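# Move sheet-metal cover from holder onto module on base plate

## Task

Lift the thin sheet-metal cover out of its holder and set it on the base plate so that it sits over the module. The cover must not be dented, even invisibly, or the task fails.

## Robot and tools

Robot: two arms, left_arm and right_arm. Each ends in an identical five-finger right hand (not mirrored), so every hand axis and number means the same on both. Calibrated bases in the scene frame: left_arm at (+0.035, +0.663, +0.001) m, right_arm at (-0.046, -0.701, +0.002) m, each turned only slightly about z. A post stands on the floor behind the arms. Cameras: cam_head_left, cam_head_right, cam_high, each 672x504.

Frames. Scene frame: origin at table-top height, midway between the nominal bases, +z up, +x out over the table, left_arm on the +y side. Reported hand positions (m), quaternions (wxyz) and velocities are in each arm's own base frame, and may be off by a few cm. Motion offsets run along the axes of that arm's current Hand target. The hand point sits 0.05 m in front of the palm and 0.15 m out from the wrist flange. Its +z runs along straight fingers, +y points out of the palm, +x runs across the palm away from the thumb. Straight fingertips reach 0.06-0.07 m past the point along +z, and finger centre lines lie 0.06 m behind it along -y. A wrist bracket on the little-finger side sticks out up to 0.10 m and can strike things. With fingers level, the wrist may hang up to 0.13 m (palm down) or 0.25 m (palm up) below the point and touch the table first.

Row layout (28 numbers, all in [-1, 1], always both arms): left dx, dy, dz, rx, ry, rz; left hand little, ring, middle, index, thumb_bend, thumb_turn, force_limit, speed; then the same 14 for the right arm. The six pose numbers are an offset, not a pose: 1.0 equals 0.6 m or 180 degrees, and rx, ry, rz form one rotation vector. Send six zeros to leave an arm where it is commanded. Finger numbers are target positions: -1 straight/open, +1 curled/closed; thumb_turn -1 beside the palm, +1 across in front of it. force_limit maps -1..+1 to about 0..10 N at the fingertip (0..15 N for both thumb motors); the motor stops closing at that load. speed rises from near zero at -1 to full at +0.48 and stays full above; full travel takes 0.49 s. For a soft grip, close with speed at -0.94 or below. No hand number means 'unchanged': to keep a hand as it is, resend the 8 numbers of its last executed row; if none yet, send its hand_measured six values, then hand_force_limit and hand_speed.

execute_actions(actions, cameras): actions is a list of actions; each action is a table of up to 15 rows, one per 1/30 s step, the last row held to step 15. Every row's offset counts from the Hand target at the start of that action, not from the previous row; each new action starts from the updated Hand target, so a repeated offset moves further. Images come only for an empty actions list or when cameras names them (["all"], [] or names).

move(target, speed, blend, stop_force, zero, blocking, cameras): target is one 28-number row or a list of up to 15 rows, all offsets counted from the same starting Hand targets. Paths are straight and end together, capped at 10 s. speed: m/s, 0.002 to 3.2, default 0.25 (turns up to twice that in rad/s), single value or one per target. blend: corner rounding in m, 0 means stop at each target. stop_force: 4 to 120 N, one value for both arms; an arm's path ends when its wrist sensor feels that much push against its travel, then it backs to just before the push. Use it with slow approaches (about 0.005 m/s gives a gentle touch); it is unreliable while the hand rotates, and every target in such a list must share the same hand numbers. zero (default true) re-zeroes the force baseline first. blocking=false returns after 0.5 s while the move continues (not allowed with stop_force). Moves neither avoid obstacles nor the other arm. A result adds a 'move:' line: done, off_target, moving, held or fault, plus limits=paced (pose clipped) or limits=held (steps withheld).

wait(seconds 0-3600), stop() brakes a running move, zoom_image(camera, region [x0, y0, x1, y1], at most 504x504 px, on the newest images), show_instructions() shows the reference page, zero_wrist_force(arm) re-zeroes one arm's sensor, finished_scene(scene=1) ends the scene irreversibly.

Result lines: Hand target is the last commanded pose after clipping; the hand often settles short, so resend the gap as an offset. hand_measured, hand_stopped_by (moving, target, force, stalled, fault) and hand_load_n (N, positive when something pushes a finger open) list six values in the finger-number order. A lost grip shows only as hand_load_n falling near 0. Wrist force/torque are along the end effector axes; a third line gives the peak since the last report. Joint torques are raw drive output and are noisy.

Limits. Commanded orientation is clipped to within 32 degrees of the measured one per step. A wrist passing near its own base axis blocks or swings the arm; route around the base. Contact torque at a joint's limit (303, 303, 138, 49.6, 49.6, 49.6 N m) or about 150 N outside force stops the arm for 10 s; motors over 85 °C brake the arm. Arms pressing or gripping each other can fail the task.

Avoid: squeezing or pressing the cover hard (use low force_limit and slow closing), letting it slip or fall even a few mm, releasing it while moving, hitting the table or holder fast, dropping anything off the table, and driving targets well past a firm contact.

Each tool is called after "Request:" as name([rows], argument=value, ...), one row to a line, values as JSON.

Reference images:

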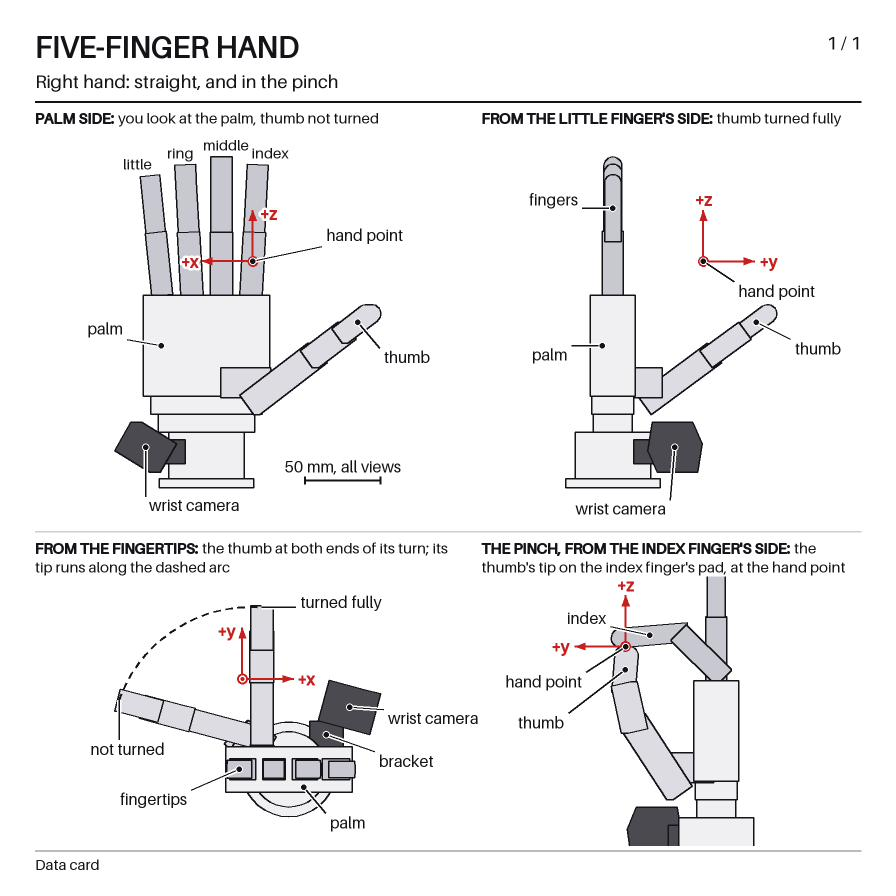

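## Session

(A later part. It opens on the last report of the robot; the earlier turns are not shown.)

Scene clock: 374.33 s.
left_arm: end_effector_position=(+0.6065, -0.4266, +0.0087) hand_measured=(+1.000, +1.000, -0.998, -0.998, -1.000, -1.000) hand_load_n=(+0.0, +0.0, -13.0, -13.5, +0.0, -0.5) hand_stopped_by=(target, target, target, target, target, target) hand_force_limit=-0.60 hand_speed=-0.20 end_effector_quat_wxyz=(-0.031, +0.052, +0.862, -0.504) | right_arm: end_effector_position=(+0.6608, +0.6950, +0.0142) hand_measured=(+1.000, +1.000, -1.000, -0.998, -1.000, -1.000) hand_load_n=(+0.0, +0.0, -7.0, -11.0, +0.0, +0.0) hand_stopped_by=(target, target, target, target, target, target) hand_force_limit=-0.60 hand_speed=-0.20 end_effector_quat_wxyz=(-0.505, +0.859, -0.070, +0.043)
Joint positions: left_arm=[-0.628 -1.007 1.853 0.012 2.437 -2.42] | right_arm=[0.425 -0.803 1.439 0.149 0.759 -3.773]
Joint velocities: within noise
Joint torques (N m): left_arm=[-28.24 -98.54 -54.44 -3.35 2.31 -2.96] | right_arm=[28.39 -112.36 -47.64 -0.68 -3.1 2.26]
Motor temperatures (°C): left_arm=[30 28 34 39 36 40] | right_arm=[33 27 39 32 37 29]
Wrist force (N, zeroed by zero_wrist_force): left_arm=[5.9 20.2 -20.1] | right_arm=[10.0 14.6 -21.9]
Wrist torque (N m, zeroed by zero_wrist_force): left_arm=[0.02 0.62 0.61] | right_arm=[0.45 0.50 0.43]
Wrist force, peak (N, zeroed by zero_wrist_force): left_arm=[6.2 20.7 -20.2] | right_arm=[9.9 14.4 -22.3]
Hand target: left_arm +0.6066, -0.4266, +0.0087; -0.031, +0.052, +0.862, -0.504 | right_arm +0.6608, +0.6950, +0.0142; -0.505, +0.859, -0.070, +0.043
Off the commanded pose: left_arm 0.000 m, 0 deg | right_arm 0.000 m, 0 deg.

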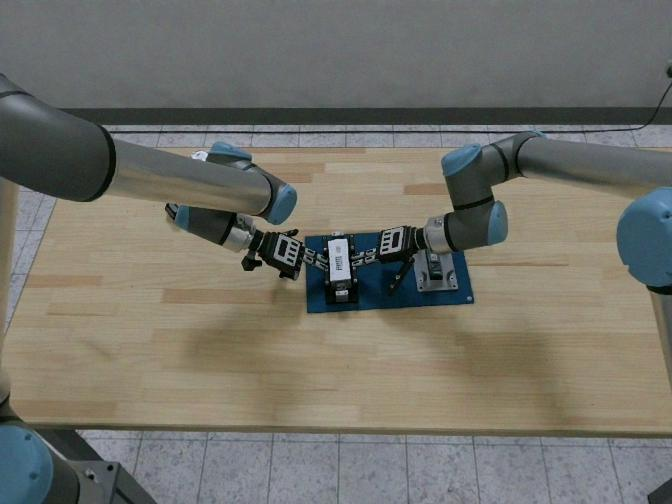

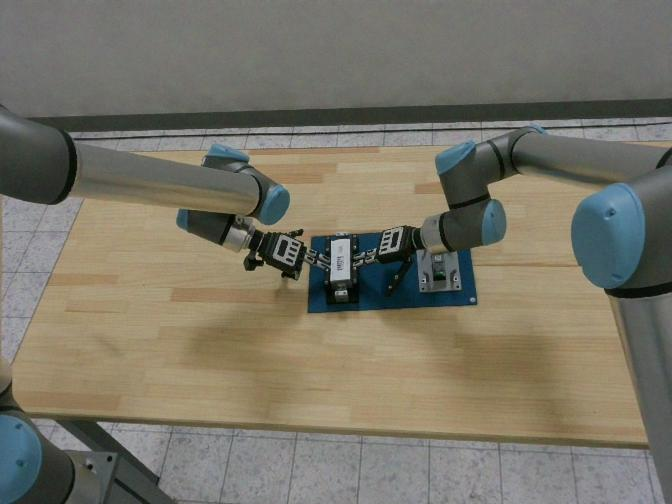

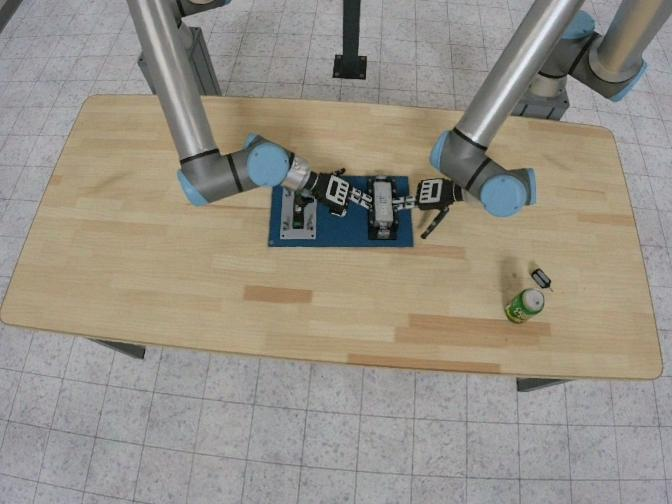

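Request:
move(target=[0.00122,0.00279,-0.00497,0,0,0,1,1,-1,-1,-1,-1,-0.6,-0.2,0.00122,0.00279,-0.00497,0,0,0,1,1,-1,-1,-1,-1,-0.6,-0.2], speed=0.01, cameras=["all"])

Request:
zoom_image(camera="cam_high", region=[355, 185, 400, 225])

Request:
zoom_image(camera="cam_head_left", region=[320, 240, 370, 290])

Scene clock: 377.27 s.
left_arm: end_effector_position=(+0.6063, -0.4231, +0.0088) hand_measured=(+1.000, +1.000, -1.000, -0.998, -1.000, -1.000) hand_load_n=(+0.0, +0.0, -2.5, -4.5, +0.0, +0.0) hand_stopped_by=(target, target, target, target, target, target) hand_force_limit=-0.60 hand_speed=-0.20 end_effector_quat_wxyz=(-0.031, +0.052, +0.861, -0.504) | right_arm: end_effector_position=(+0.6609, +0.6915, +0.0142) hand_measured=(+1.000, +1.000, -1.000, -1.000, -1.000, -1.000) hand_load_n=(+0.0, +0.0, -0.5, -3.0, +0.0, +0.0) hand_stopped_by=(target, target, target, target, target, target) hand_force_limit=-0.60 hand_speed=-0.20 end_effector_quat_wxyz=(-0.505, +0.859, -0.070, +0.042)
Joint positions: left_arm=[-0.624 -1.008 1.856 0.014 2.44 -2.414] | right_arm=[0.421 -0.805 1.444 0.15 0.755 -3.777]
Joint torques (N m): left_arm=[-1.7 -85.06 -22.44 2.8 2.3 0.28] | right_arm=[8.73 -108.51 -33.86 3.71 -1.48 -0.32]
Wrist force (N, zeroed by zero_wrist_force): left_arm=[0.9 5.7 -5.8] | right_arm=[3.6 3.1 -3.0]
Wrist torque (N m, zeroed by zero_wrist_force): left_arm=[0.09 0.18 0.06] | right_arm=[-0.03 0.09 0.22]
Wrist force, peak (N, zeroed by zero_wrist_force): left_arm=[6.3 21.0 -20.1] | right_arm=[10.1 14.9 -22.0]
Hand target: left_arm +0.6062, -0.4231, +0.0087; -0.031, +0.052, +0.862, -0.504 | right_arm +0.6610, +0.6915, +0.0142; -0.505, +0.859, -0.070, +0.043
Off the commanded pose: left_arm 0.000 m, 0 deg | right_arm 0.000 m, 0 deg.
move: done

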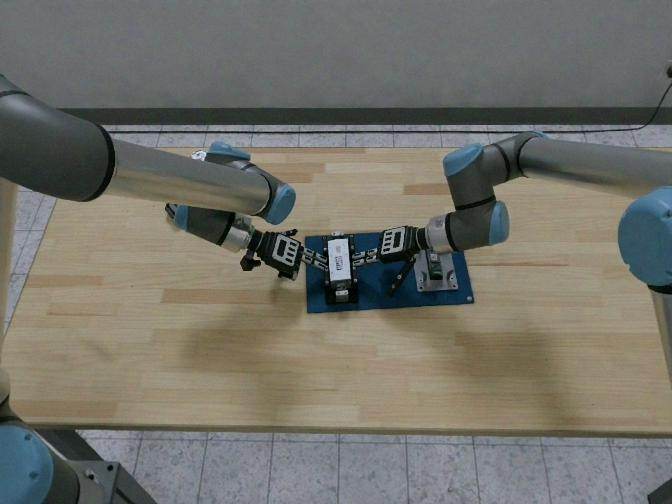

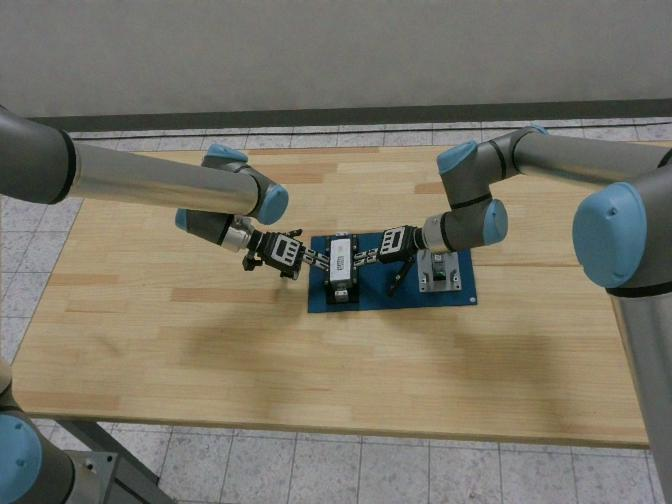

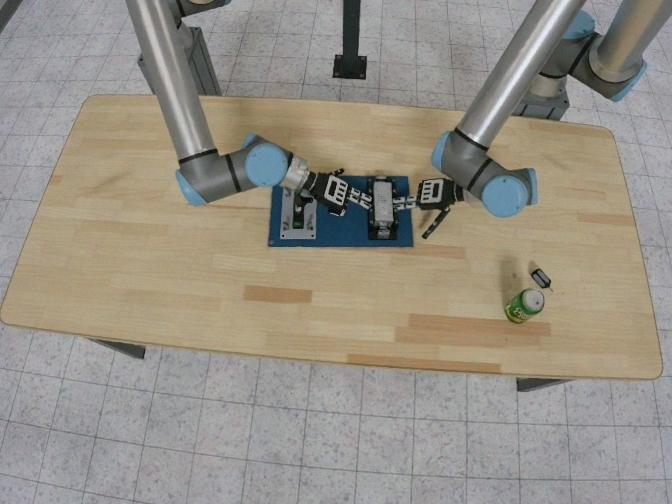

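Scaled by 11.200 from the camera's image (finer frame: 960x720).

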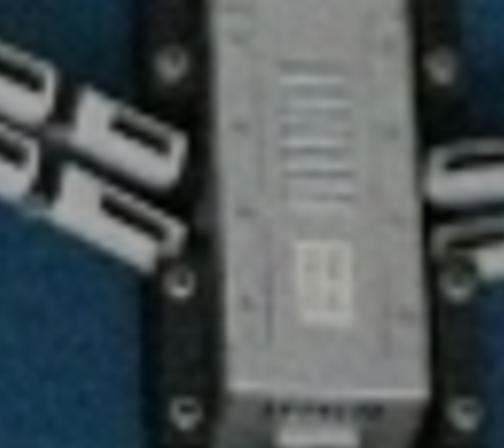

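Scaled by 10.080 from the camera's image (finer frame: 960x720).

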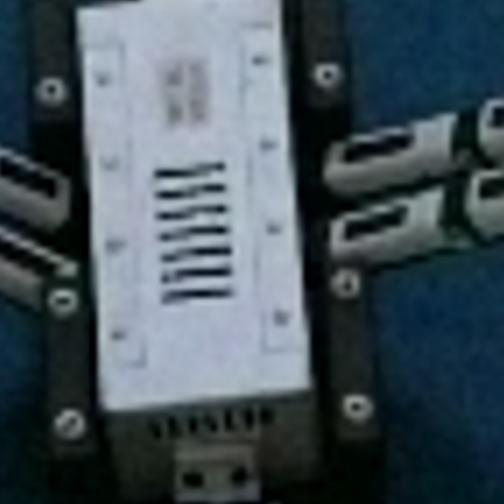

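Request:
move([
  [0,0,0,0,0,0,1,1,-1,-1,-1,-1,-0.6,-0.2,0.0008,0.00323,-0.00577,0,0,0,1,1,-1,-1,-1,-1,-0.6,-0.2],
  [0,0,0,0,0,0,1,1,-1,-1,-1,-1,-0.6,-0.2,0.0008,0.01177,-0.00098,0,0,0,1,1,-1,-1,-1,-1,-0.6,-0.2],
], speed=0.02)

Scene clock: 379.10 s.
left_arm: end_effector_position=(+0.6062, -0.4231, +0.0087) hand_measured=(+1.000, +1.000, -1.000, -1.000, -1.000, -1.000) hand_load_n=(+0.0, +0.0, -1.5, -3.5, +0.0, +0.0) hand_stopped_by=(target, target, target, target, target, target) hand_force_limit=-0.60 hand_speed=-0.20 end_effector_quat_wxyz=(-0.031, +0.052, +0.862, -0.504) | right_arm: end_effector_position=(+0.6608, +0.6875, +0.0082) hand_measured=(+1.000, +1.000, -1.000, -1.000, -1.000, -1.000) hand_load_n=(+0.0, +0.0, +0.0, +0.0, +0.0, +0.0) hand_stopped_by=(target, target, target, target, target, target) hand_force_limit=-0.60 hand_speed=-0.20 end_effector_quat_wxyz=(-0.505, +0.859, -0.070, +0.043)
Joint positions: left_arm=[-0.624 -1.008 1.856 0.014 2.44 -2.414] | right_arm=[0.416 -0.801 1.451 0.142 0.752 -3.782]
Joint torques (N m): left_arm=[-4.29 -66.51 -20.71 2.97 0.82 -2.82] | right_arm=[10.32 -107.02 -28.53 2.83 1.09 1.9]
Wrist force (N, zeroed by zero_wrist_force): left_arm=[-0.1 4.6 -5.1] | right_arm=[2.3 0.0 1.0]
Wrist torque (N m, zeroed by zero_wrist_force): left_arm=[0.19 0.23 0.01] | right_arm=[-0.11 0.10 0.14]
Wrist force, peak (N, zeroed by zero_wrist_force): left_arm=[1.1 6.2 -5.7] | right_arm=[3.4 3.2 -3.3]
Hand target: left_arm +0.6062, -0.4231, +0.0087; -0.031, +0.052, +0.862, -0.504 | right_arm +0.6608, +0.6875, +0.0083; -0.505, +0.859, -0.070, +0.043
Off the commanded pose: left_arm 0.000 m, 0 deg | right_arm 0.000 m, 0 deg.
move: done

Request:
zero_wrist_force(arm="right_arm")

Request:
move(target=[0,0,0,0,0,0,1,1,-1,-1,-1,-1,-0.6,-0.2,-0.00313,-0.00717,0.01279,0,0,0,1,1,-1,-1,-1,-1,-0.6,-0.2], speed=0.004, stop_force=6, zero=false)

Request:
move(target=[-0.00174,-0.00398,0.00711,0,0,0,1,1,-1,-1,-1,-1,-0.6,-0.2,-0.00174,-0.00398,0.00711,0,0,0,1,1,-1,-1,-1,-1,-0.6,-0.2], speed=0.004, stop_force=20, zero=false)

Wrist force sensor zeroed.

Scene clock: 381.30 s.
left_arm: end_effector_position=(+0.6062, -0.4231, +0.0087) hand_measured=(+1.000, +1.000, -1.000, -1.000, -1.000, -1.000) hand_load_n=(+0.5, +0.5, -1.5, -4.0, +0.0, +0.0) hand_stopped_by=(target, target, target, target, target, target) hand_force_limit=-0.60 hand_speed=-0.20 end_effector_quat_wxyz=(-0.031, +0.052, +0.862, -0.504) | right_arm: end_effector_position=(+0.6607, +0.6906, +0.0083) hand_measured=(+1.000, +1.000, -1.000, -1.000, -1.000, -1.000) hand_load_n=(+0.0, +0.0, +0.0, -1.5, +0.0, -0.5) hand_stopped_by=(target, target, target, target, target, target) hand_force_limit=-0.60 hand_speed=-0.20 end_effector_quat_wxyz=(-0.505, +0.859, -0.070, +0.043)
Joint positions: left_arm=[-0.624 -1.008 1.856 0.014 2.44 -2.414] | right_arm=[0.42 -0.8 1.447 0.142 0.755 -3.778]
Joint torques (N m): left_arm=[-6.89 -67.13 -21.6 2.3 0.59 -2.73] | right_arm=[-4.57 -111.14 -25.82 2.16 -3.47 -2.13]
Wrist force (N, zeroed by zero_wrist_force): left_arm=[-0.3 4.2 -5.3] | right_arm=[1.5 1.2 -6.2]
Wrist torque (N m, zeroed by zero_wrist_force): left_arm=[0.15 0.27 -0.02] | right_arm=[0.30 0.03 -0.11]
Wrist force, peak (N, zeroed by zero_wrist_force): left_arm=[-0.3 5.1 -5.3] | right_arm=[1.7 1.6 -6.8]
Hand target: left_arm +0.6062, -0.4231, +0.0087; -0.031, +0.052, +0.862, -0.504 | right_arm +0.6607, +0.6906, +0.0083; -0.505, +0.859, -0.070, +0.043 (not the last commanded pose)
Off the commanded pose: left_arm 0.000 m, 0 deg | right_arm 0.006 m, 0 deg.
move: contact (right_arm)

Scene clock: 383.03 s.
left_arm: end_effector_position=(+0.6064, -0.4249, +0.0087) hand_measured=(+1.000, +1.000, -1.000, -1.000, -1.000, -1.000) hand_load_n=(+0.0, +0.0, -4.0, -6.0, +0.0, -0.5) hand_stopped_by=(target, target, target, target, target, target) hand_force_limit=-0.60 hand_speed=-0.20 end_effector_quat_wxyz=(-0.031, +0.052, +0.862, -0.504) | right_arm: end_effector_position=(+0.6606, +0.6925, +0.0084) hand_measured=(+1.000, +1.000, -1.000, -1.000, -1.000, -1.000) hand_load_n=(+0.5, +0.0, -2.5, -4.5, +0.0, +0.0) hand_stopped_by=(target, target, target, target, target, target) hand_force_limit=-0.60 hand_speed=-0.20 end_effector_quat_wxyz=(-0.505, +0.859, -0.070, +0.043)
Joint positions: left_arm=[-0.626 -1.007 1.854 0.013 2.438 -2.417] | right_arm=[0.422 -0.799 1.445 0.142 0.757 -3.775]
Joint torques (N m): left_arm=[4.32 -86.14 -25.22 0.85 3.16 1.78] | right_arm=[4.73 -112.08 -27.67 0.94 -4.52 -2.14]
Wrist force (N, zeroed by zero_wrist_force): left_arm=[3.2 8.2 -19.3] | right_arm=[4.6 5.8 -19.5]
Wrist torque (N m, zeroed by zero_wrist_force): left_arm=[0.74 0.46 0.42] | right_arm=[0.88 0.20 0.09]
Wrist force, peak (N, zeroed by zero_wrist_force): left_arm=[3.6 8.6 -20.1] | right_arm=[5.1 6.3 -20.4]
Hand target: left_arm +0.6064, -0.4249, +0.0087; -0.031, +0.052, +0.862, -0.504 (not the last commanded pose) | right_arm +0.6606, +0.6925, +0.0084; -0.505, +0.859, -0.070, +0.043 (not the last commanded pose)
Off the commanded pose: left_arm 0.003 m, 0 deg | right_arm 0.003 m, 0 deg.
move: contact (left_arm, right_arm)

Request:
move(target=[-0.00028,-0.00645,-0.00212,0,0,0,1,1,-1,-1,-1,-1,-0.6,-0.2,-0.00028,-0.00645,-0.00212,0,0,0,1,1,-1,-1,-1,-1,-0.6,-0.2], speed=0.005)

Scene clock: 384.27 s.
left_arm: end_effector_position=(+0.6065, -0.4257, +0.0128) hand_measured=(+1.000, +1.000, -1.000, -0.998, -1.000, -1.000) hand_load_n=(+0.0, +0.0, -9.0, -10.0, +0.0, +0.0) hand_stopped_by=(target, target, target, target, target, target) hand_force_limit=-0.60 hand_speed=-0.20 end_effector_quat_wxyz=(-0.031, +0.052, +0.862, -0.504) | right_arm: end_effector_position=(+0.6606, +0.6933, +0.0124) hand_measured=(+1.000, +1.000, -1.000, -0.998, -1.000, -1.000) hand_load_n=(+0.0, -0.5, -5.5, -10.0, +0.0, +0.0) hand_stopped_by=(target, target, target, target, target, target) hand_force_limit=-0.60 hand_speed=-0.20 end_effector_quat_wxyz=(-0.505, +0.859, -0.070, +0.043)
Joint positions: left_arm=[-0.627 -1.012 1.853 0.018 2.438 -2.418] | right_arm=[0.423 -0.802 1.443 0.147 0.757 -3.774]
Joint torques (N m): left_arm=[-22.51 -86.65 -47.89 -0.98 1.58 -2.71] | right_arm=[20.62 -113.17 -46.58 1.28 -2.43 2.17]
Wrist force (N, zeroed by zero_wrist_force): left_arm=[3.2 15.0 -15.3] | right_arm=[5.0 12.9 -15.6]
Wrist torque (N m, zeroed by zero_wrist_force): left_arm=[0.12 0.53 0.45] | right_arm=[0.23 0.24 0.12]
Wrist force, peak (N, zeroed by zero_wrist_force): left_arm=[3.5 15.3 -14.9] | right_arm=[5.0 12.9 -15.6]
Hand target: left_arm +0.6065, -0.4257, +0.0127; -0.031, +0.052, +0.862, -0.504 | right_arm +0.6606, +0.6933, +0.0124; -0.505, +0.859, -0.070, +0.043
Off the commanded pose: left_arm 0.000 m, 0 deg | right_arm 0.000 m, 0 deg.
move: done

Request:
move(target=[-0.00031,-0.00508,-0.00116,0,0,0,1,1,-1,-1,-1,-1,-0.6,-0.2,-0.00031,-0.00508,-0.00116,0,0,0,1,1,-1,-1,-1,-1,-0.6,-0.2], speed=0.005, cameras=["all"])

Request:
zoom_image(camera="cam_high", region=[355, 185, 400, 225])

Request:
zoom_image(camera="cam_head_left", region=[320, 240, 370, 290])

Scene clock: 385.50 s.
left_arm: end_effector_position=(+0.6065, -0.4266, +0.0158) hand_measured=(+1.000, +1.000, -0.998, -0.998, -1.000, -1.000) hand_load_n=(+0.5, +0.0, -11.5, -12.0, +0.0, -0.5) hand_stopped_by=(target, target, target, target, target, target) hand_force_limit=-0.60 hand_speed=-0.20 end_effector_quat_wxyz=(-0.031, +0.052, +0.862, -0.504) | right_arm: end_effector_position=(+0.6605, +0.6942, +0.0154) hand_measured=(+1.000, +1.000, -1.000, -0.998, -1.000, -1.000) hand_load_n=(+0.0, +0.0, -7.5, -12.5, +0.0, -0.5) hand_stopped_by=(target, target, target, target, target, target) hand_force_limit=-0.60 hand_speed=-0.20 end_effector_quat_wxyz=(-0.505, +0.859, -0.070, +0.043)
Joint positions: left_arm=[-0.628 -1.016 1.851 0.022 2.437 -2.42] | right_arm=[0.424 -0.805 1.441 0.15 0.758 -3.773]
Joint torques (N m): left_arm=[-25.47 -87.53 -51.15 -1.99 2.06 -2.53] | right_arm=[25.82 -116.06 -48 0.46 -3.33 2.3]
Wrist force (N, zeroed by zero_wrist_force): left_arm=[5.0 18.0 -20.3] | right_arm=[6.3 16.5 -20.2]
Wrist torque (N m, zeroed by zero_wrist_force): left_arm=[0.28 0.60 0.56] | right_arm=[0.30 0.37 0.21]
Wrist force, peak (N, zeroed by zero_wrist_force): left_arm=[5.0 17.8 -20.6] | right_arm=[6.4 16.2 -20.7]
Hand target: left_arm +0.6065, -0.4266, +0.0157; -0.031, +0.052, +0.862, -0.504 | right_arm +0.6605, +0.6942, +0.0154; -0.505, +0.859, -0.070, +0.043
Off the commanded pose: left_arm 0.000 m, 0 deg | right_arm 0.000 m, 0 deg.
move: done

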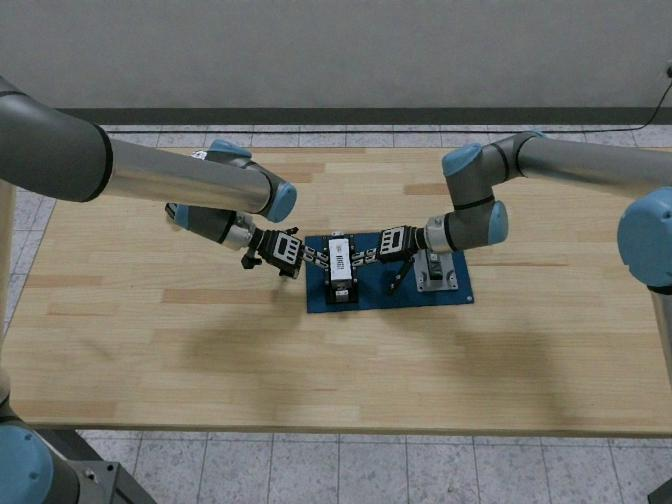

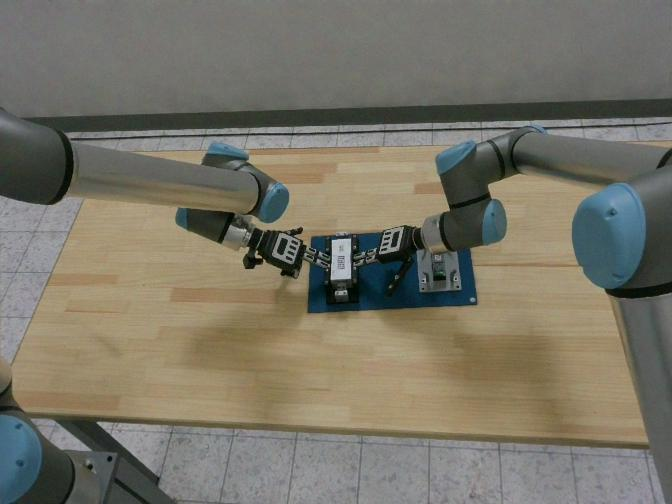

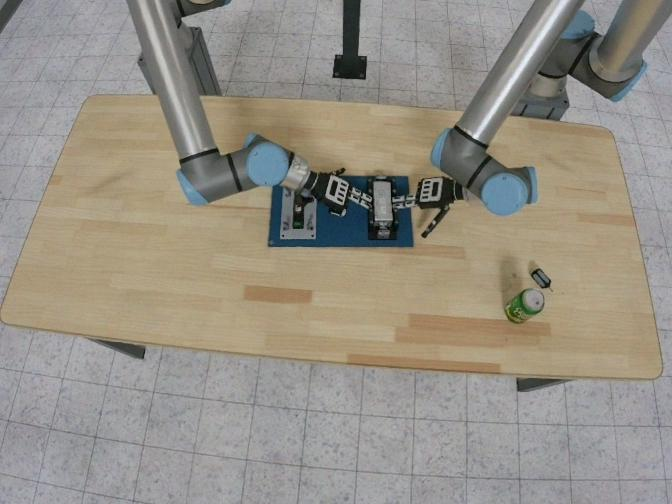

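Scaled by 11.200 from the camera's image (finer frame: 960x720).

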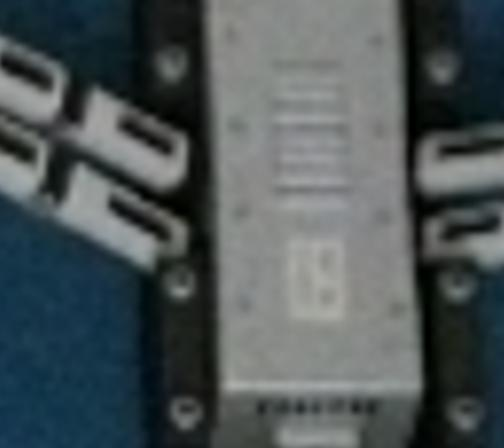

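Scaled by 10.080 from the camera's image (finer frame: 960x720).

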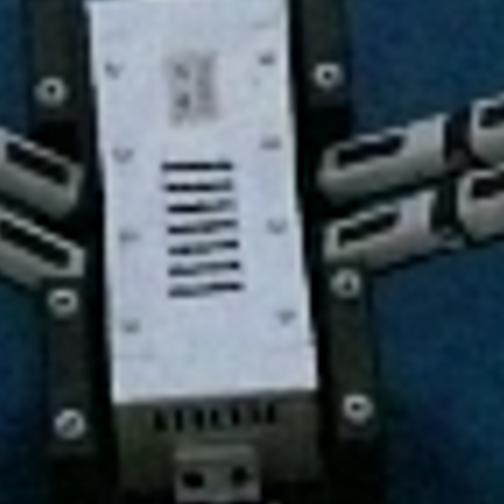

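Request:
move(target=[-0.0001,-0.00601,-0.00285,0,0,0,1,1,-1,-1,-1,-1,-0.6,-0.2,-0.0001,-0.00601,-0.00285,0,0,0,1,1,-1,-1,-1,-1,-0.6,-0.2], speed=0.005, cameras=["all"])

Request:
zoom_image(camera="cam_high", region=[355, 185, 400, 225])

Request:
zoom_image(camera="cam_head_left", region=[320, 240, 370, 290])

Scene clock: 387.03 s.
left_arm: end_effector_position=(+0.6066, -0.4269, +0.0197) hand_measured=(+1.000, +1.000, -0.998, -0.998, -1.000, -1.000) hand_load_n=(+0.0, +0.0, -11.5, -12.5, +0.0, -0.5) hand_stopped_by=(target, target, target, target, target, target) hand_force_limit=-0.60 hand_speed=-0.20 end_effector_quat_wxyz=(-0.031, +0.052, +0.862, -0.504) | right_arm: end_effector_position=(+0.6605, +0.6945, +0.0194) hand_measured=(+1.000, +1.000, -1.000, -0.998, -1.000, -1.000) hand_load_n=(+0.0, +0.0, -8.5, -13.5, +0.0, +0.0) hand_stopped_by=(target, target, target, target, target, target) hand_force_limit=-0.60 hand_speed=-0.20 end_effector_quat_wxyz=(-0.505, +0.859, -0.070, +0.043)
Joint positions: left_arm=[-0.629 -1.021 1.85 0.028 2.437 -2.42] | right_arm=[0.425 -0.808 1.439 0.155 0.758 -3.773]
Joint torques (N m): left_arm=[-28.4 -85.73 -52.59 -2.21 1.82 -2.75] | right_arm=[29.17 -112.95 -48.7 0.73 -3.43 2.52]
Wrist force (N, zeroed by zero_wrist_force): left_arm=[5.4 18.3 -21.3] | right_arm=[7.1 17.3 -21.9]
Wrist torque (N m, zeroed by zero_wrist_force): left_arm=[0.26 0.66 0.59] | right_arm=[0.30 0.43 0.25]
Wrist force, peak (N, zeroed by zero_wrist_force): left_arm=[5.8 18.5 -22.3] | right_arm=[7.3 17.7 -22.1]
Hand target: left_arm +0.6066, -0.4269, +0.0197; -0.031, +0.052, +0.862, -0.504 | right_arm +0.6605, +0.6945, +0.0194; -0.505, +0.859, -0.070, +0.043
Off the commanded pose: left_arm 0.000 m, 0 deg | right_arm 0.000 m, 0 deg.
move: done

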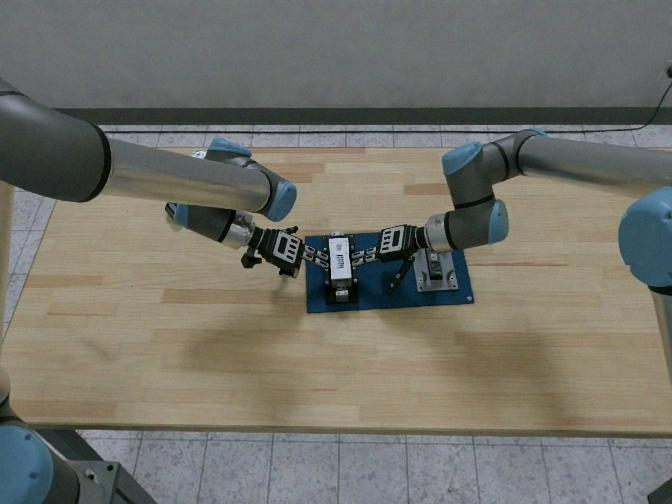

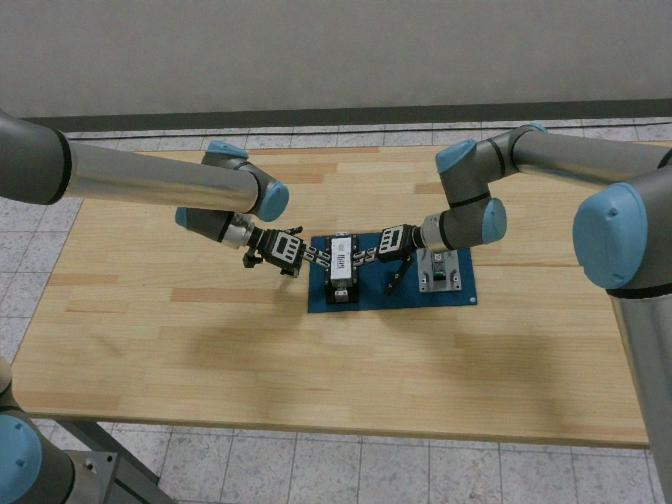

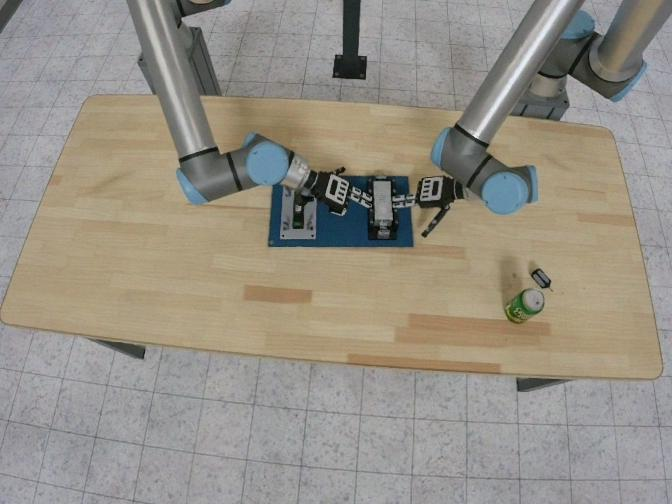

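Scaled by 11.200 from the camera's image (finer frame: 960x720).

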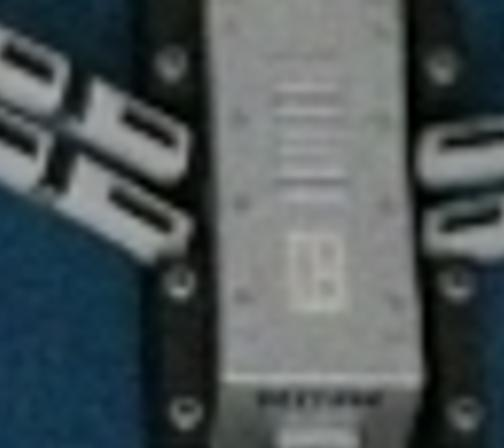

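Scaled by 10.080 from the camera's image (finer frame: 960x720).

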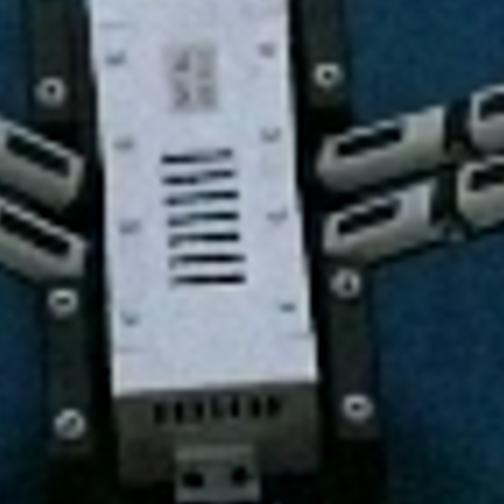

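Request:
move(target=[0,-0.01163,-0.00652,0,0,0,1,1,-1,-1,-1,-1,-0.6,-0.2,0,-0.01163,-0.00652,0,0,0,1,1,-1,-1,-1,-1,-0.6,-0.2], speed=0.008, cameras=["all"])

Request:
zoom_image(camera="cam_head_left", region=[310, 220, 370, 290])

Request:
zoom_image(camera="cam_high", region=[350, 175, 410, 235])

Scene clock: 388.70 s.
left_arm: end_effector_position=(+0.6066, -0.4269, +0.0278) hand_measured=(+1.000, +1.000, -0.998, -0.998, -1.000, -1.000) hand_load_n=(+0.0, +0.0, -11.5, -12.0, +0.0, -0.5) hand_stopped_by=(target, target, target, target, target, target) hand_force_limit=-0.60 hand_speed=-0.20 end_effector_quat_wxyz=(-0.031, +0.052, +0.862, -0.504) | right_arm: end_effector_position=(+0.6605, +0.6945, +0.0274) hand_measured=(+1.000, +1.000, -1.000, -0.998, -1.000, -1.000) hand_load_n=(+0.0, +0.0, -8.0, -13.5, +0.0, +0.0) hand_stopped_by=(target, target, target, target, target, target) hand_force_limit=-0.60 hand_speed=-0.20 end_effector_quat_wxyz=(-0.505, +0.859, -0.070, +0.043)
Joint positions: left_arm=[-0.629 -1.031 1.847 0.041 2.437 -2.42] | right_arm=[0.425 -0.816 1.437 0.166 0.758 -3.773]
Joint torques (N m): left_arm=[-28.13 -78.76 -52.19 -3.15 1.84 -2.76] | right_arm=[25.53 -107.93 -48.98 -0.14 -5.11 1.21]
Wrist force (N, zeroed by zero_wrist_force): left_arm=[5.8 18.0 -21.9] | right_arm=[7.5 17.1 -21.9]
Wrist torque (N m, zeroed by zero_wrist_force): left_arm=[0.27 0.67 0.61] | right_arm=[0.26 0.44 0.28]
Wrist force, peak (N, zeroed by zero_wrist_force): left_arm=[6.1 18.3 -22.6] | right_arm=[7.3 17.4 -22.4]
Hand target: left_arm +0.6066, -0.4269, +0.0277; -0.031, +0.052, +0.862, -0.504 | right_arm +0.6605, +0.6945, +0.0274; -0.505, +0.859, -0.070, +0.043
Off the commanded pose: left_arm 0.000 m, 0 deg | right_arm 0.000 m, 0 deg.
move: done

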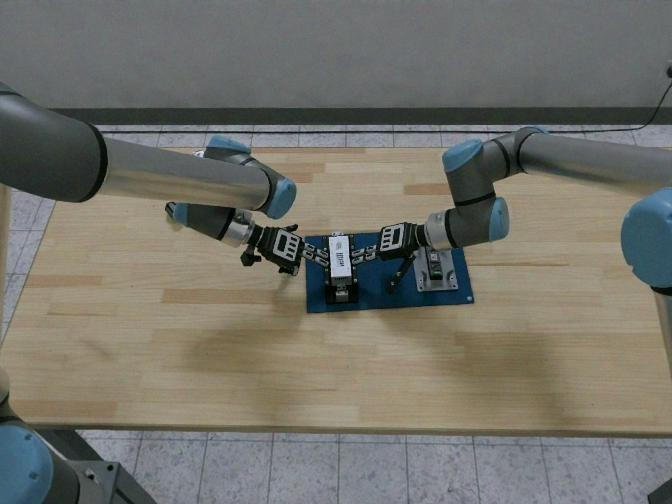

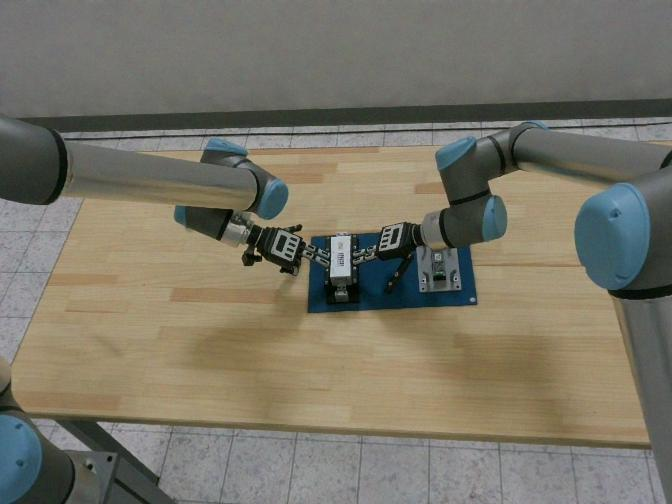

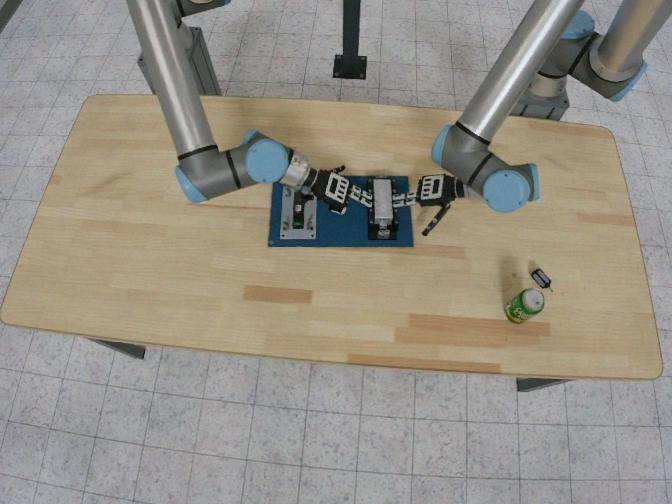

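Scaled by 7.200 from the camera's image (finer frame: 960x720).

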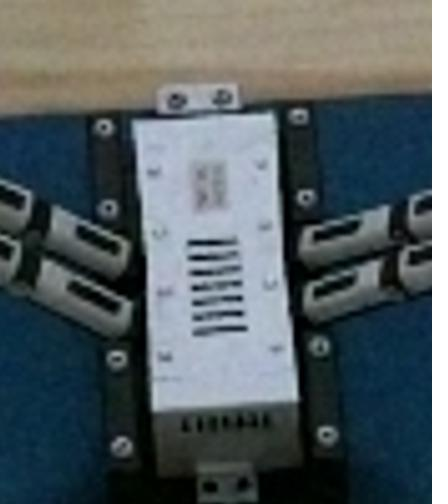

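Scaled by 8.400 from the camera's image (finer frame: 960x720).

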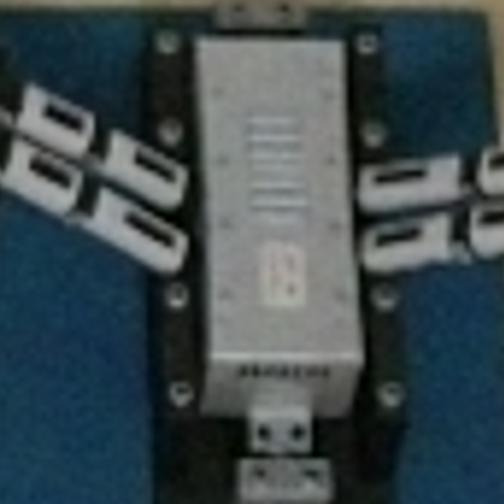

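Request:
move(target=[0,-0.01163,-0.00652,0,0,0,1,1,-1,-1,-1,-1,-0.6,-0.2,0,-0.01163,-0.00652,0,0,0,1,1,-1,-1,-1,-1,-0.6,-0.2], speed=0.006)

Request:
move(target=[0,-0.00872,-0.00489,0,0,0,1,1,-1,-1,-1,-1,-0.6,-0.2,0,-0.00872,-0.00489,0,0,0,1,1,-1,-1,-1,-1,-0.6,-0.2], speed=0.006, cameras=["all"])

Request:
zoom_image(camera="cam_head_left", region=[310, 220, 370, 290])

Request:
zoom_image(camera="cam_high", region=[350, 175, 410, 235])

Scene clock: 390.60 s.
left_arm: end_effector_position=(+0.6066, -0.4269, +0.0358) hand_measured=(+1.000, +1.000, -0.998, -0.998, -1.000, -1.000) hand_load_n=(+0.0, +0.0, -13.0, -8.0, +0.0, +0.0) hand_stopped_by=(target, target, target, target, target, target) hand_force_limit=-0.60 hand_speed=-0.20 end_effector_quat_wxyz=(-0.031, +0.052, +0.862, -0.504) | right_arm: end_effector_position=(+0.6604, +0.6945, +0.0354) hand_measured=(+1.000, +1.000, -0.998, -0.998, -1.000, -1.000) hand_load_n=(+0.0, +0.0, -9.0, -9.0, +0.0, +0.0) hand_stopped_by=(target, target, target, target, target, target) hand_force_limit=-0.60 hand_speed=-0.20 end_effector_quat_wxyz=(-0.505, +0.859, -0.070, +0.043)
Joint positions: left_arm=[-0.629 -1.04 1.844 0.053 2.437 -2.42] | right_arm=[0.425 -0.824 1.434 0.176 0.758 -3.773]
Joint torques (N m): left_arm=[-27.69 -77.43 -49.22 -2.03 2.48 -2.66] | right_arm=[12.7 -105.73 -49.61 -0.59 -4.47 -0.79]
Wrist force (N, zeroed by zero_wrist_force): left_arm=[3.6 15.2 -26.1] | right_arm=[4.7 15.0 -26.6]
Wrist torque (N m, zeroed by zero_wrist_force): left_arm=[0.66 0.55 0.52] | right_arm=[0.71 0.36 0.16]
Wrist force, peak (N, zeroed by zero_wrist_force): left_arm=[3.3 15.5 -26.8] | right_arm=[4.7 15.0 -26.6]
Hand target: left_arm +0.6066, -0.4269, +0.0357; -0.031, +0.052, +0.862, -0.504 | right_arm +0.6605, +0.6945, +0.0354; -0.505, +0.859, -0.070, +0.043
Off the commanded pose: left_arm 0.000 m, 0 deg | right_arm 0.000 m, 0 deg.
move: done

Scene clock: 391.83 s.
left_arm: end_effector_position=(+0.6066, -0.4269, +0.0418) hand_measured=(+1.000, +1.000, -0.998, -0.998, -1.000, -1.000) hand_load_n=(+0.0, +0.0, -13.0, -8.0, +0.0, -0.5) hand_stopped_by=(target, target, target, target, target, target) hand_force_limit=-0.60 hand_speed=-0.20 end_effector_quat_wxyz=(-0.031, +0.052, +0.862, -0.504) | right_arm: end_effector_position=(+0.6604, +0.6944, +0.0414) hand_measured=(+1.000, +1.000, -0.998, -0.998, -1.000, -1.000) hand_load_n=(+0.0, +0.0, -9.0, -9.5, +0.0, +0.0) hand_stopped_by=(target, target, target, target, target, target) hand_force_limit=-0.60 hand_speed=-0.20 end_effector_quat_wxyz=(-0.505, +0.859, -0.070, +0.043)
Joint positions: left_arm=[-0.629 -1.048 1.842 0.063 2.437 -2.42] | right_arm=[0.424 -0.83 1.432 0.184 0.758 -3.773]
Joint torques (N m): left_arm=[-26.59 -77.51 -50.16 -2.07 4.4 -2.74] | right_arm=[10.97 -108.35 -49.45 -0.47 -2.23 -0.85]
Wrist force (N, zeroed by zero_wrist_force): left_arm=[3.1 15.6 -25.7] | right_arm=[4.7 15.1 -26.2]
Wrist torque (N m, zeroed by zero_wrist_force): left_arm=[0.68 0.62 0.50] | right_arm=[0.69 0.36 0.16]
Wrist force, peak (N, zeroed by zero_wrist_force): left_arm=[3.8 15.9 -26.5] | right_arm=[4.7 15.1 -26.5]
Hand target: left_arm +0.6066, -0.4269, +0.0417; -0.031, +0.052, +0.862, -0.504 | right_arm +0.6604, +0.6944, +0.0414; -0.505, +0.859, -0.070, +0.043
Off the commanded pose: left_arm 0.000 m, 0 deg | right_arm 0.000 m, 0 deg.
move: done

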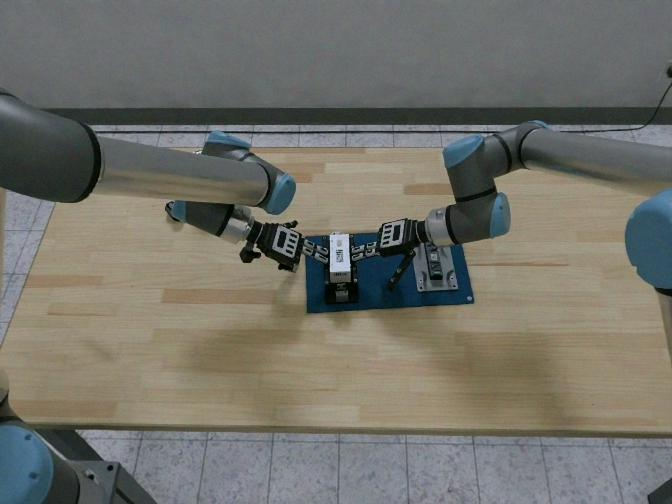

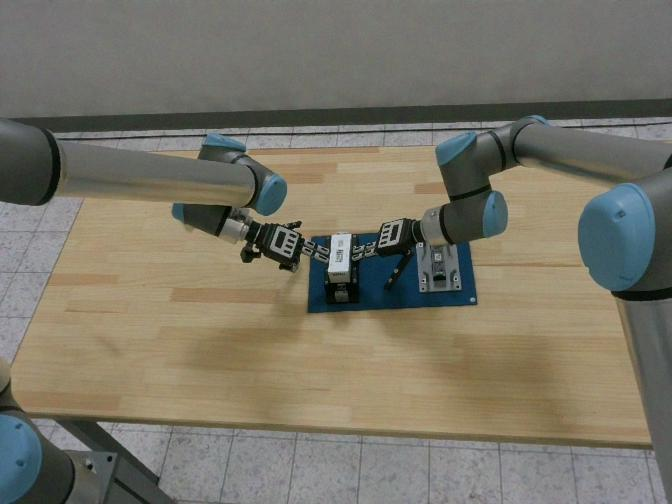

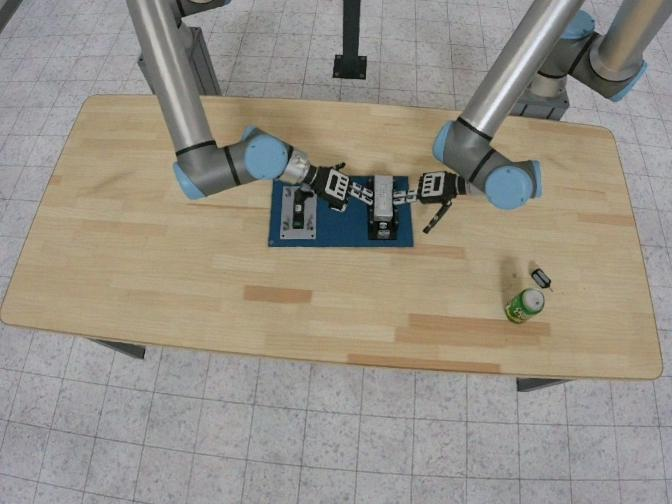

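Scaled by 7.200 from the camera's image (finer frame: 960x720).

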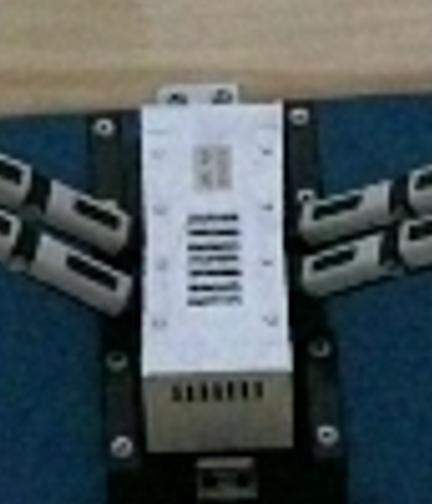

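Scaled by 8.400 from the camera's image (finer frame: 960x720).

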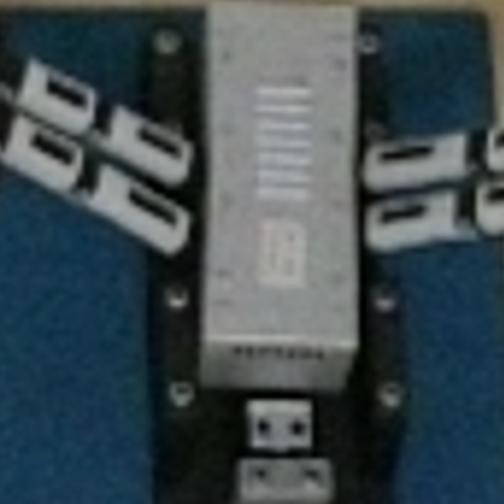

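Request:
move(target=[0.00045,0.00104,-0.00185,0,0,0,1,1,-1,-1,-1,-1,-0.6,-0.2,0.00045,0.00104,-0.00185,0,0,0,1,1,-1,-1,-1,-1,-0.6,-0.2], speed=0.004)

Scene clock: 392.73 s.
left_arm: end_effector_position=(+0.6064, -0.4257, +0.0417) hand_measured=(+1.000, +1.000, -0.998, -0.998, -1.000, -1.000) hand_load_n=(+0.0, +0.0, -9.0, -5.5, +0.0, +0.0) hand_stopped_by=(target, target, target, target, target, target) hand_force_limit=-0.60 hand_speed=-0.20 end_effector_quat_wxyz=(-0.031, +0.052, +0.862, -0.504) | right_arm: end_effector_position=(+0.6605, +0.6931, +0.0413) hand_measured=(+1.000, +1.000, -0.998, -0.998, -1.000, -1.000) hand_load_n=(+0.0, +0.0, -6.5, -6.0, +0.0, -0.5) hand_stopped_by=(target, target, target, target, target, target) hand_force_limit=-0.60 hand_speed=-0.20 end_effector_quat_wxyz=(-0.505, +0.859, -0.070, +0.043)
Joint positions: left_arm=[-0.627 -1.048 1.843 0.063 2.438 -2.418] | right_arm=[0.423 -0.83 1.434 0.184 0.757 -3.775]
Joint torques (N m): left_arm=[1.1 -89.07 -27.5 0.82 4.18 1.89] | right_arm=[10.92 -114.21 -34.64 1.36 -4.56 -1.52]
Wrist force (N, zeroed by zero_wrist_force): left_arm=[2.6 10.6 -19.3] | right_arm=[3.6 10.6 -17.3]
Wrist torque (N m, zeroed by zero_wrist_force): left_arm=[0.56 0.46 0.23] | right_arm=[0.39 0.20 0.28]
Wrist force, peak (N, zeroed by zero_wrist_force): left_arm=[3.3 15.9 -26.4] | right_arm=[4.8 14.9 -26.3]
Hand target: left_arm +0.6065, -0.4256, +0.0417; -0.031, +0.052, +0.862, -0.504 | right_arm +0.6605, +0.6931, +0.0413; -0.505, +0.859, -0.070, +0.043
Off the commanded pose: left_arm 0.000 m, 0 deg | right_arm 0.000 m, 0 deg.
move: done

Request:
move(target=[0.00028,0.00064,-0.00114,0,0,0,1,1,-1,-1,-1,-1,-0.6,-0.2,0.00028,0.00064,-0.00114,0,0,0,1,1,-1,-1,-1,-1,-0.6,-0.2], speed=0.004)

Scene clock: 394.83 s.
left_arm: end_effector_position=(+0.6064, -0.4248, +0.0417) hand_measured=(+1.000, +1.000, -0.998, -1.000, -1.000, -1.000) hand_load_n=(+0.0, +0.0, -7.0, -4.0, +0.0, +0.0) hand_stopped_by=(target, target, target, target, target, target) hand_force_limit=-0.60 hand_speed=-0.20 end_effector_quat_wxyz=(-0.031, +0.052, +0.862, -0.504) | right_arm: end_effector_position=(+0.6605, +0.6924, +0.0414) hand_measured=(+1.000, +1.000, -0.998, -0.998, -1.000, -1.000) hand_load_n=(+0.0, +0.0, -4.5, -5.0, +0.0, +0.0) hand_stopped_by=(target, target, target, target, target, target) hand_force_limit=-0.60 hand_speed=-0.20 end_effector_quat_wxyz=(-0.505, +0.859, -0.070, +0.043)
Joint positions: left_arm=[-0.626 -1.048 1.844 0.064 2.439 -2.417] | right_arm=[0.422 -0.831 1.435 0.184 0.757 -3.776]
Joint torques (N m): left_arm=[0.05 -85.71 -26.7 1.41 3.69 1.99] | right_arm=[4.12 -112.35 -32.25 2.93 -4.52 -1.65]
Wrist force (N, zeroed by zero_wrist_force): left_arm=[2.0 8.5 -14.5] | right_arm=[3.0 7.9 -12.2]
Wrist torque (N m, zeroed by zero_wrist_force): left_arm=[0.53 0.43 0.19] | right_arm=[0.24 0.15 0.23]
Wrist force, peak (N, zeroed by zero_wrist_force): left_arm=[2.1 11.4 -19.6] | right_arm=[3.5 10.9 -17.7]
Hand target: left_arm +0.6064, -0.4248, +0.0417; -0.031, +0.052, +0.862, -0.504 | right_arm +0.6605, +0.6923, +0.0413; -0.505, +0.859, -0.070, +0.043
Off the commanded pose: left_arm 0.000 m, 0 deg | right_arm 0.000 m, 0 deg.
move: done

Request:
zoom_image(camera="cam_head_right", region=[380, 220, 490, 310])

Request:
zoom_image(camera="cam_high", region=[260, 170, 350, 250])

Scaled by 4.582 from the camera's image (finer frame: 960x720).
This view is cut from an older image: the scene may have changed since it was taken.

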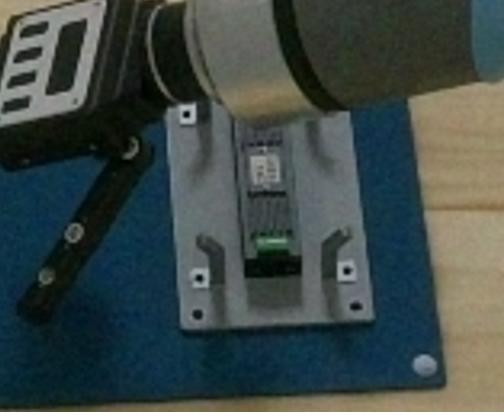

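Scaled by 5.600 from the camera's image (finer frame: 960x720).
This view is cut from an older image: the scene may have changed since it was taken.

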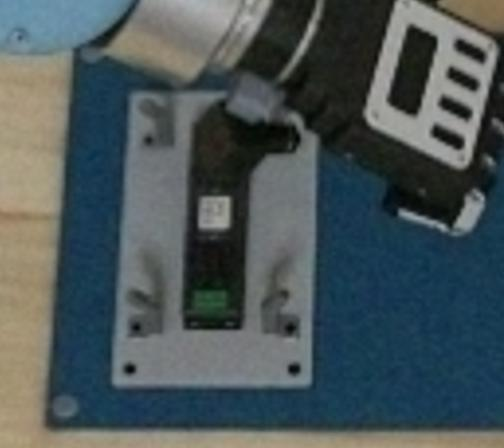

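Request:
zoom_image(camera="cam_head_left", region=[380, 220, 490, 310])

Scaled by 4.582 from the camera's image (finer frame: 960x720).
This view is cut from an older image: the scene may have changed since it was taken.

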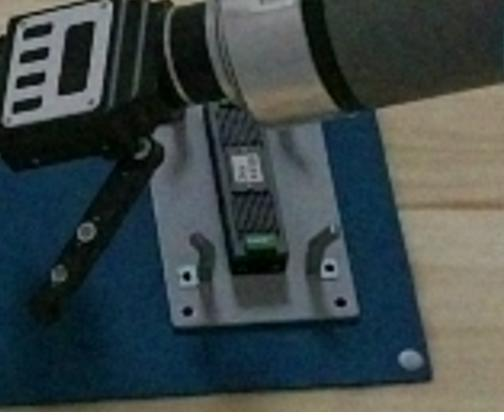

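Request:
move(target=[0,-0.02907,-0.0163,0,0,0,1,1,-1,-1,-1,-1,-0.6,-0.2,0,-0.02907,-0.0163,0,0,0,1,1,-1,-1,-1,-1,-0.6,-0.2], speed=0.03)

Scene clock: 401.23 s.
left_arm: end_effector_position=(+0.6064, -0.4249, +0.0619) hand_measured=(+1.000, +1.000, -0.998, -1.000, -1.000, -1.000) hand_load_n=(+0.0, +0.0, -7.5, -4.0, +0.0, +0.0) hand_stopped_by=(target, target, target, target, target, target) hand_force_limit=-0.60 hand_speed=-0.20 end_effector_quat_wxyz=(-0.031, +0.052, +0.862, -0.504) end_effector_velocity=(+0.001, -0.001, -0.001) end_effector_angular_velocity=(+0.000, -0.003, +0.001) | right_arm: end_effector_position=(+0.6605, +0.6923, +0.0616) hand_measured=(+1.000, +1.000, -0.998, -1.000, -1.000, -1.000) hand_load_n=(+0.0, +0.0, -4.0, -4.5, -0.5, +0.0) hand_stopped_by=(target, target, target, target, target, target) hand_force_limit=-0.60 hand_speed=-0.20 end_effector_quat_wxyz=(-0.505, +0.859, -0.070, +0.043)
Joint positions: left_arm=[-0.626 -1.072 1.836 0.096 2.439 -2.417] | right_arm=[0.422 -0.849 1.427 0.21 0.757 -3.776]
Joint velocities: left_arm=[0 0.002 0 -0.005 -0.002 -0.001] | right_arm=[within noise]
Joint torques (N m): left_arm=[-13.31 -63.13 -36.25 -1.09 1.98 -1.71] | right_arm=[1.71 -81.73 -37.52 -1.15 -2.48 -0.34]
Wrist force (N, zeroed by zero_wrist_force): left_arm=[0.7 8.8 -13.0] | right_arm=[2.6 7.7 -13.3]
Wrist torque (N m, zeroed by zero_wrist_force): left_arm=[0.44 0.40 0.11] | right_arm=[0.38 0.09 0.22]
Wrist force, peak (N, zeroed by zero_wrist_force): left_arm=[2.3 8.7 -14.7] | right_arm=[2.3 7.8 -13.5]
Hand target: left_arm +0.6064, -0.4249, +0.0617; -0.031, +0.052, +0.862, -0.504 | right_arm +0.6605, +0.6923, +0.0613; -0.505, +0.859, -0.070, +0.043
Off the commanded pose: left_arm 0.000 m, 0 deg | right_arm 0.000 m, 0 deg.
move: done


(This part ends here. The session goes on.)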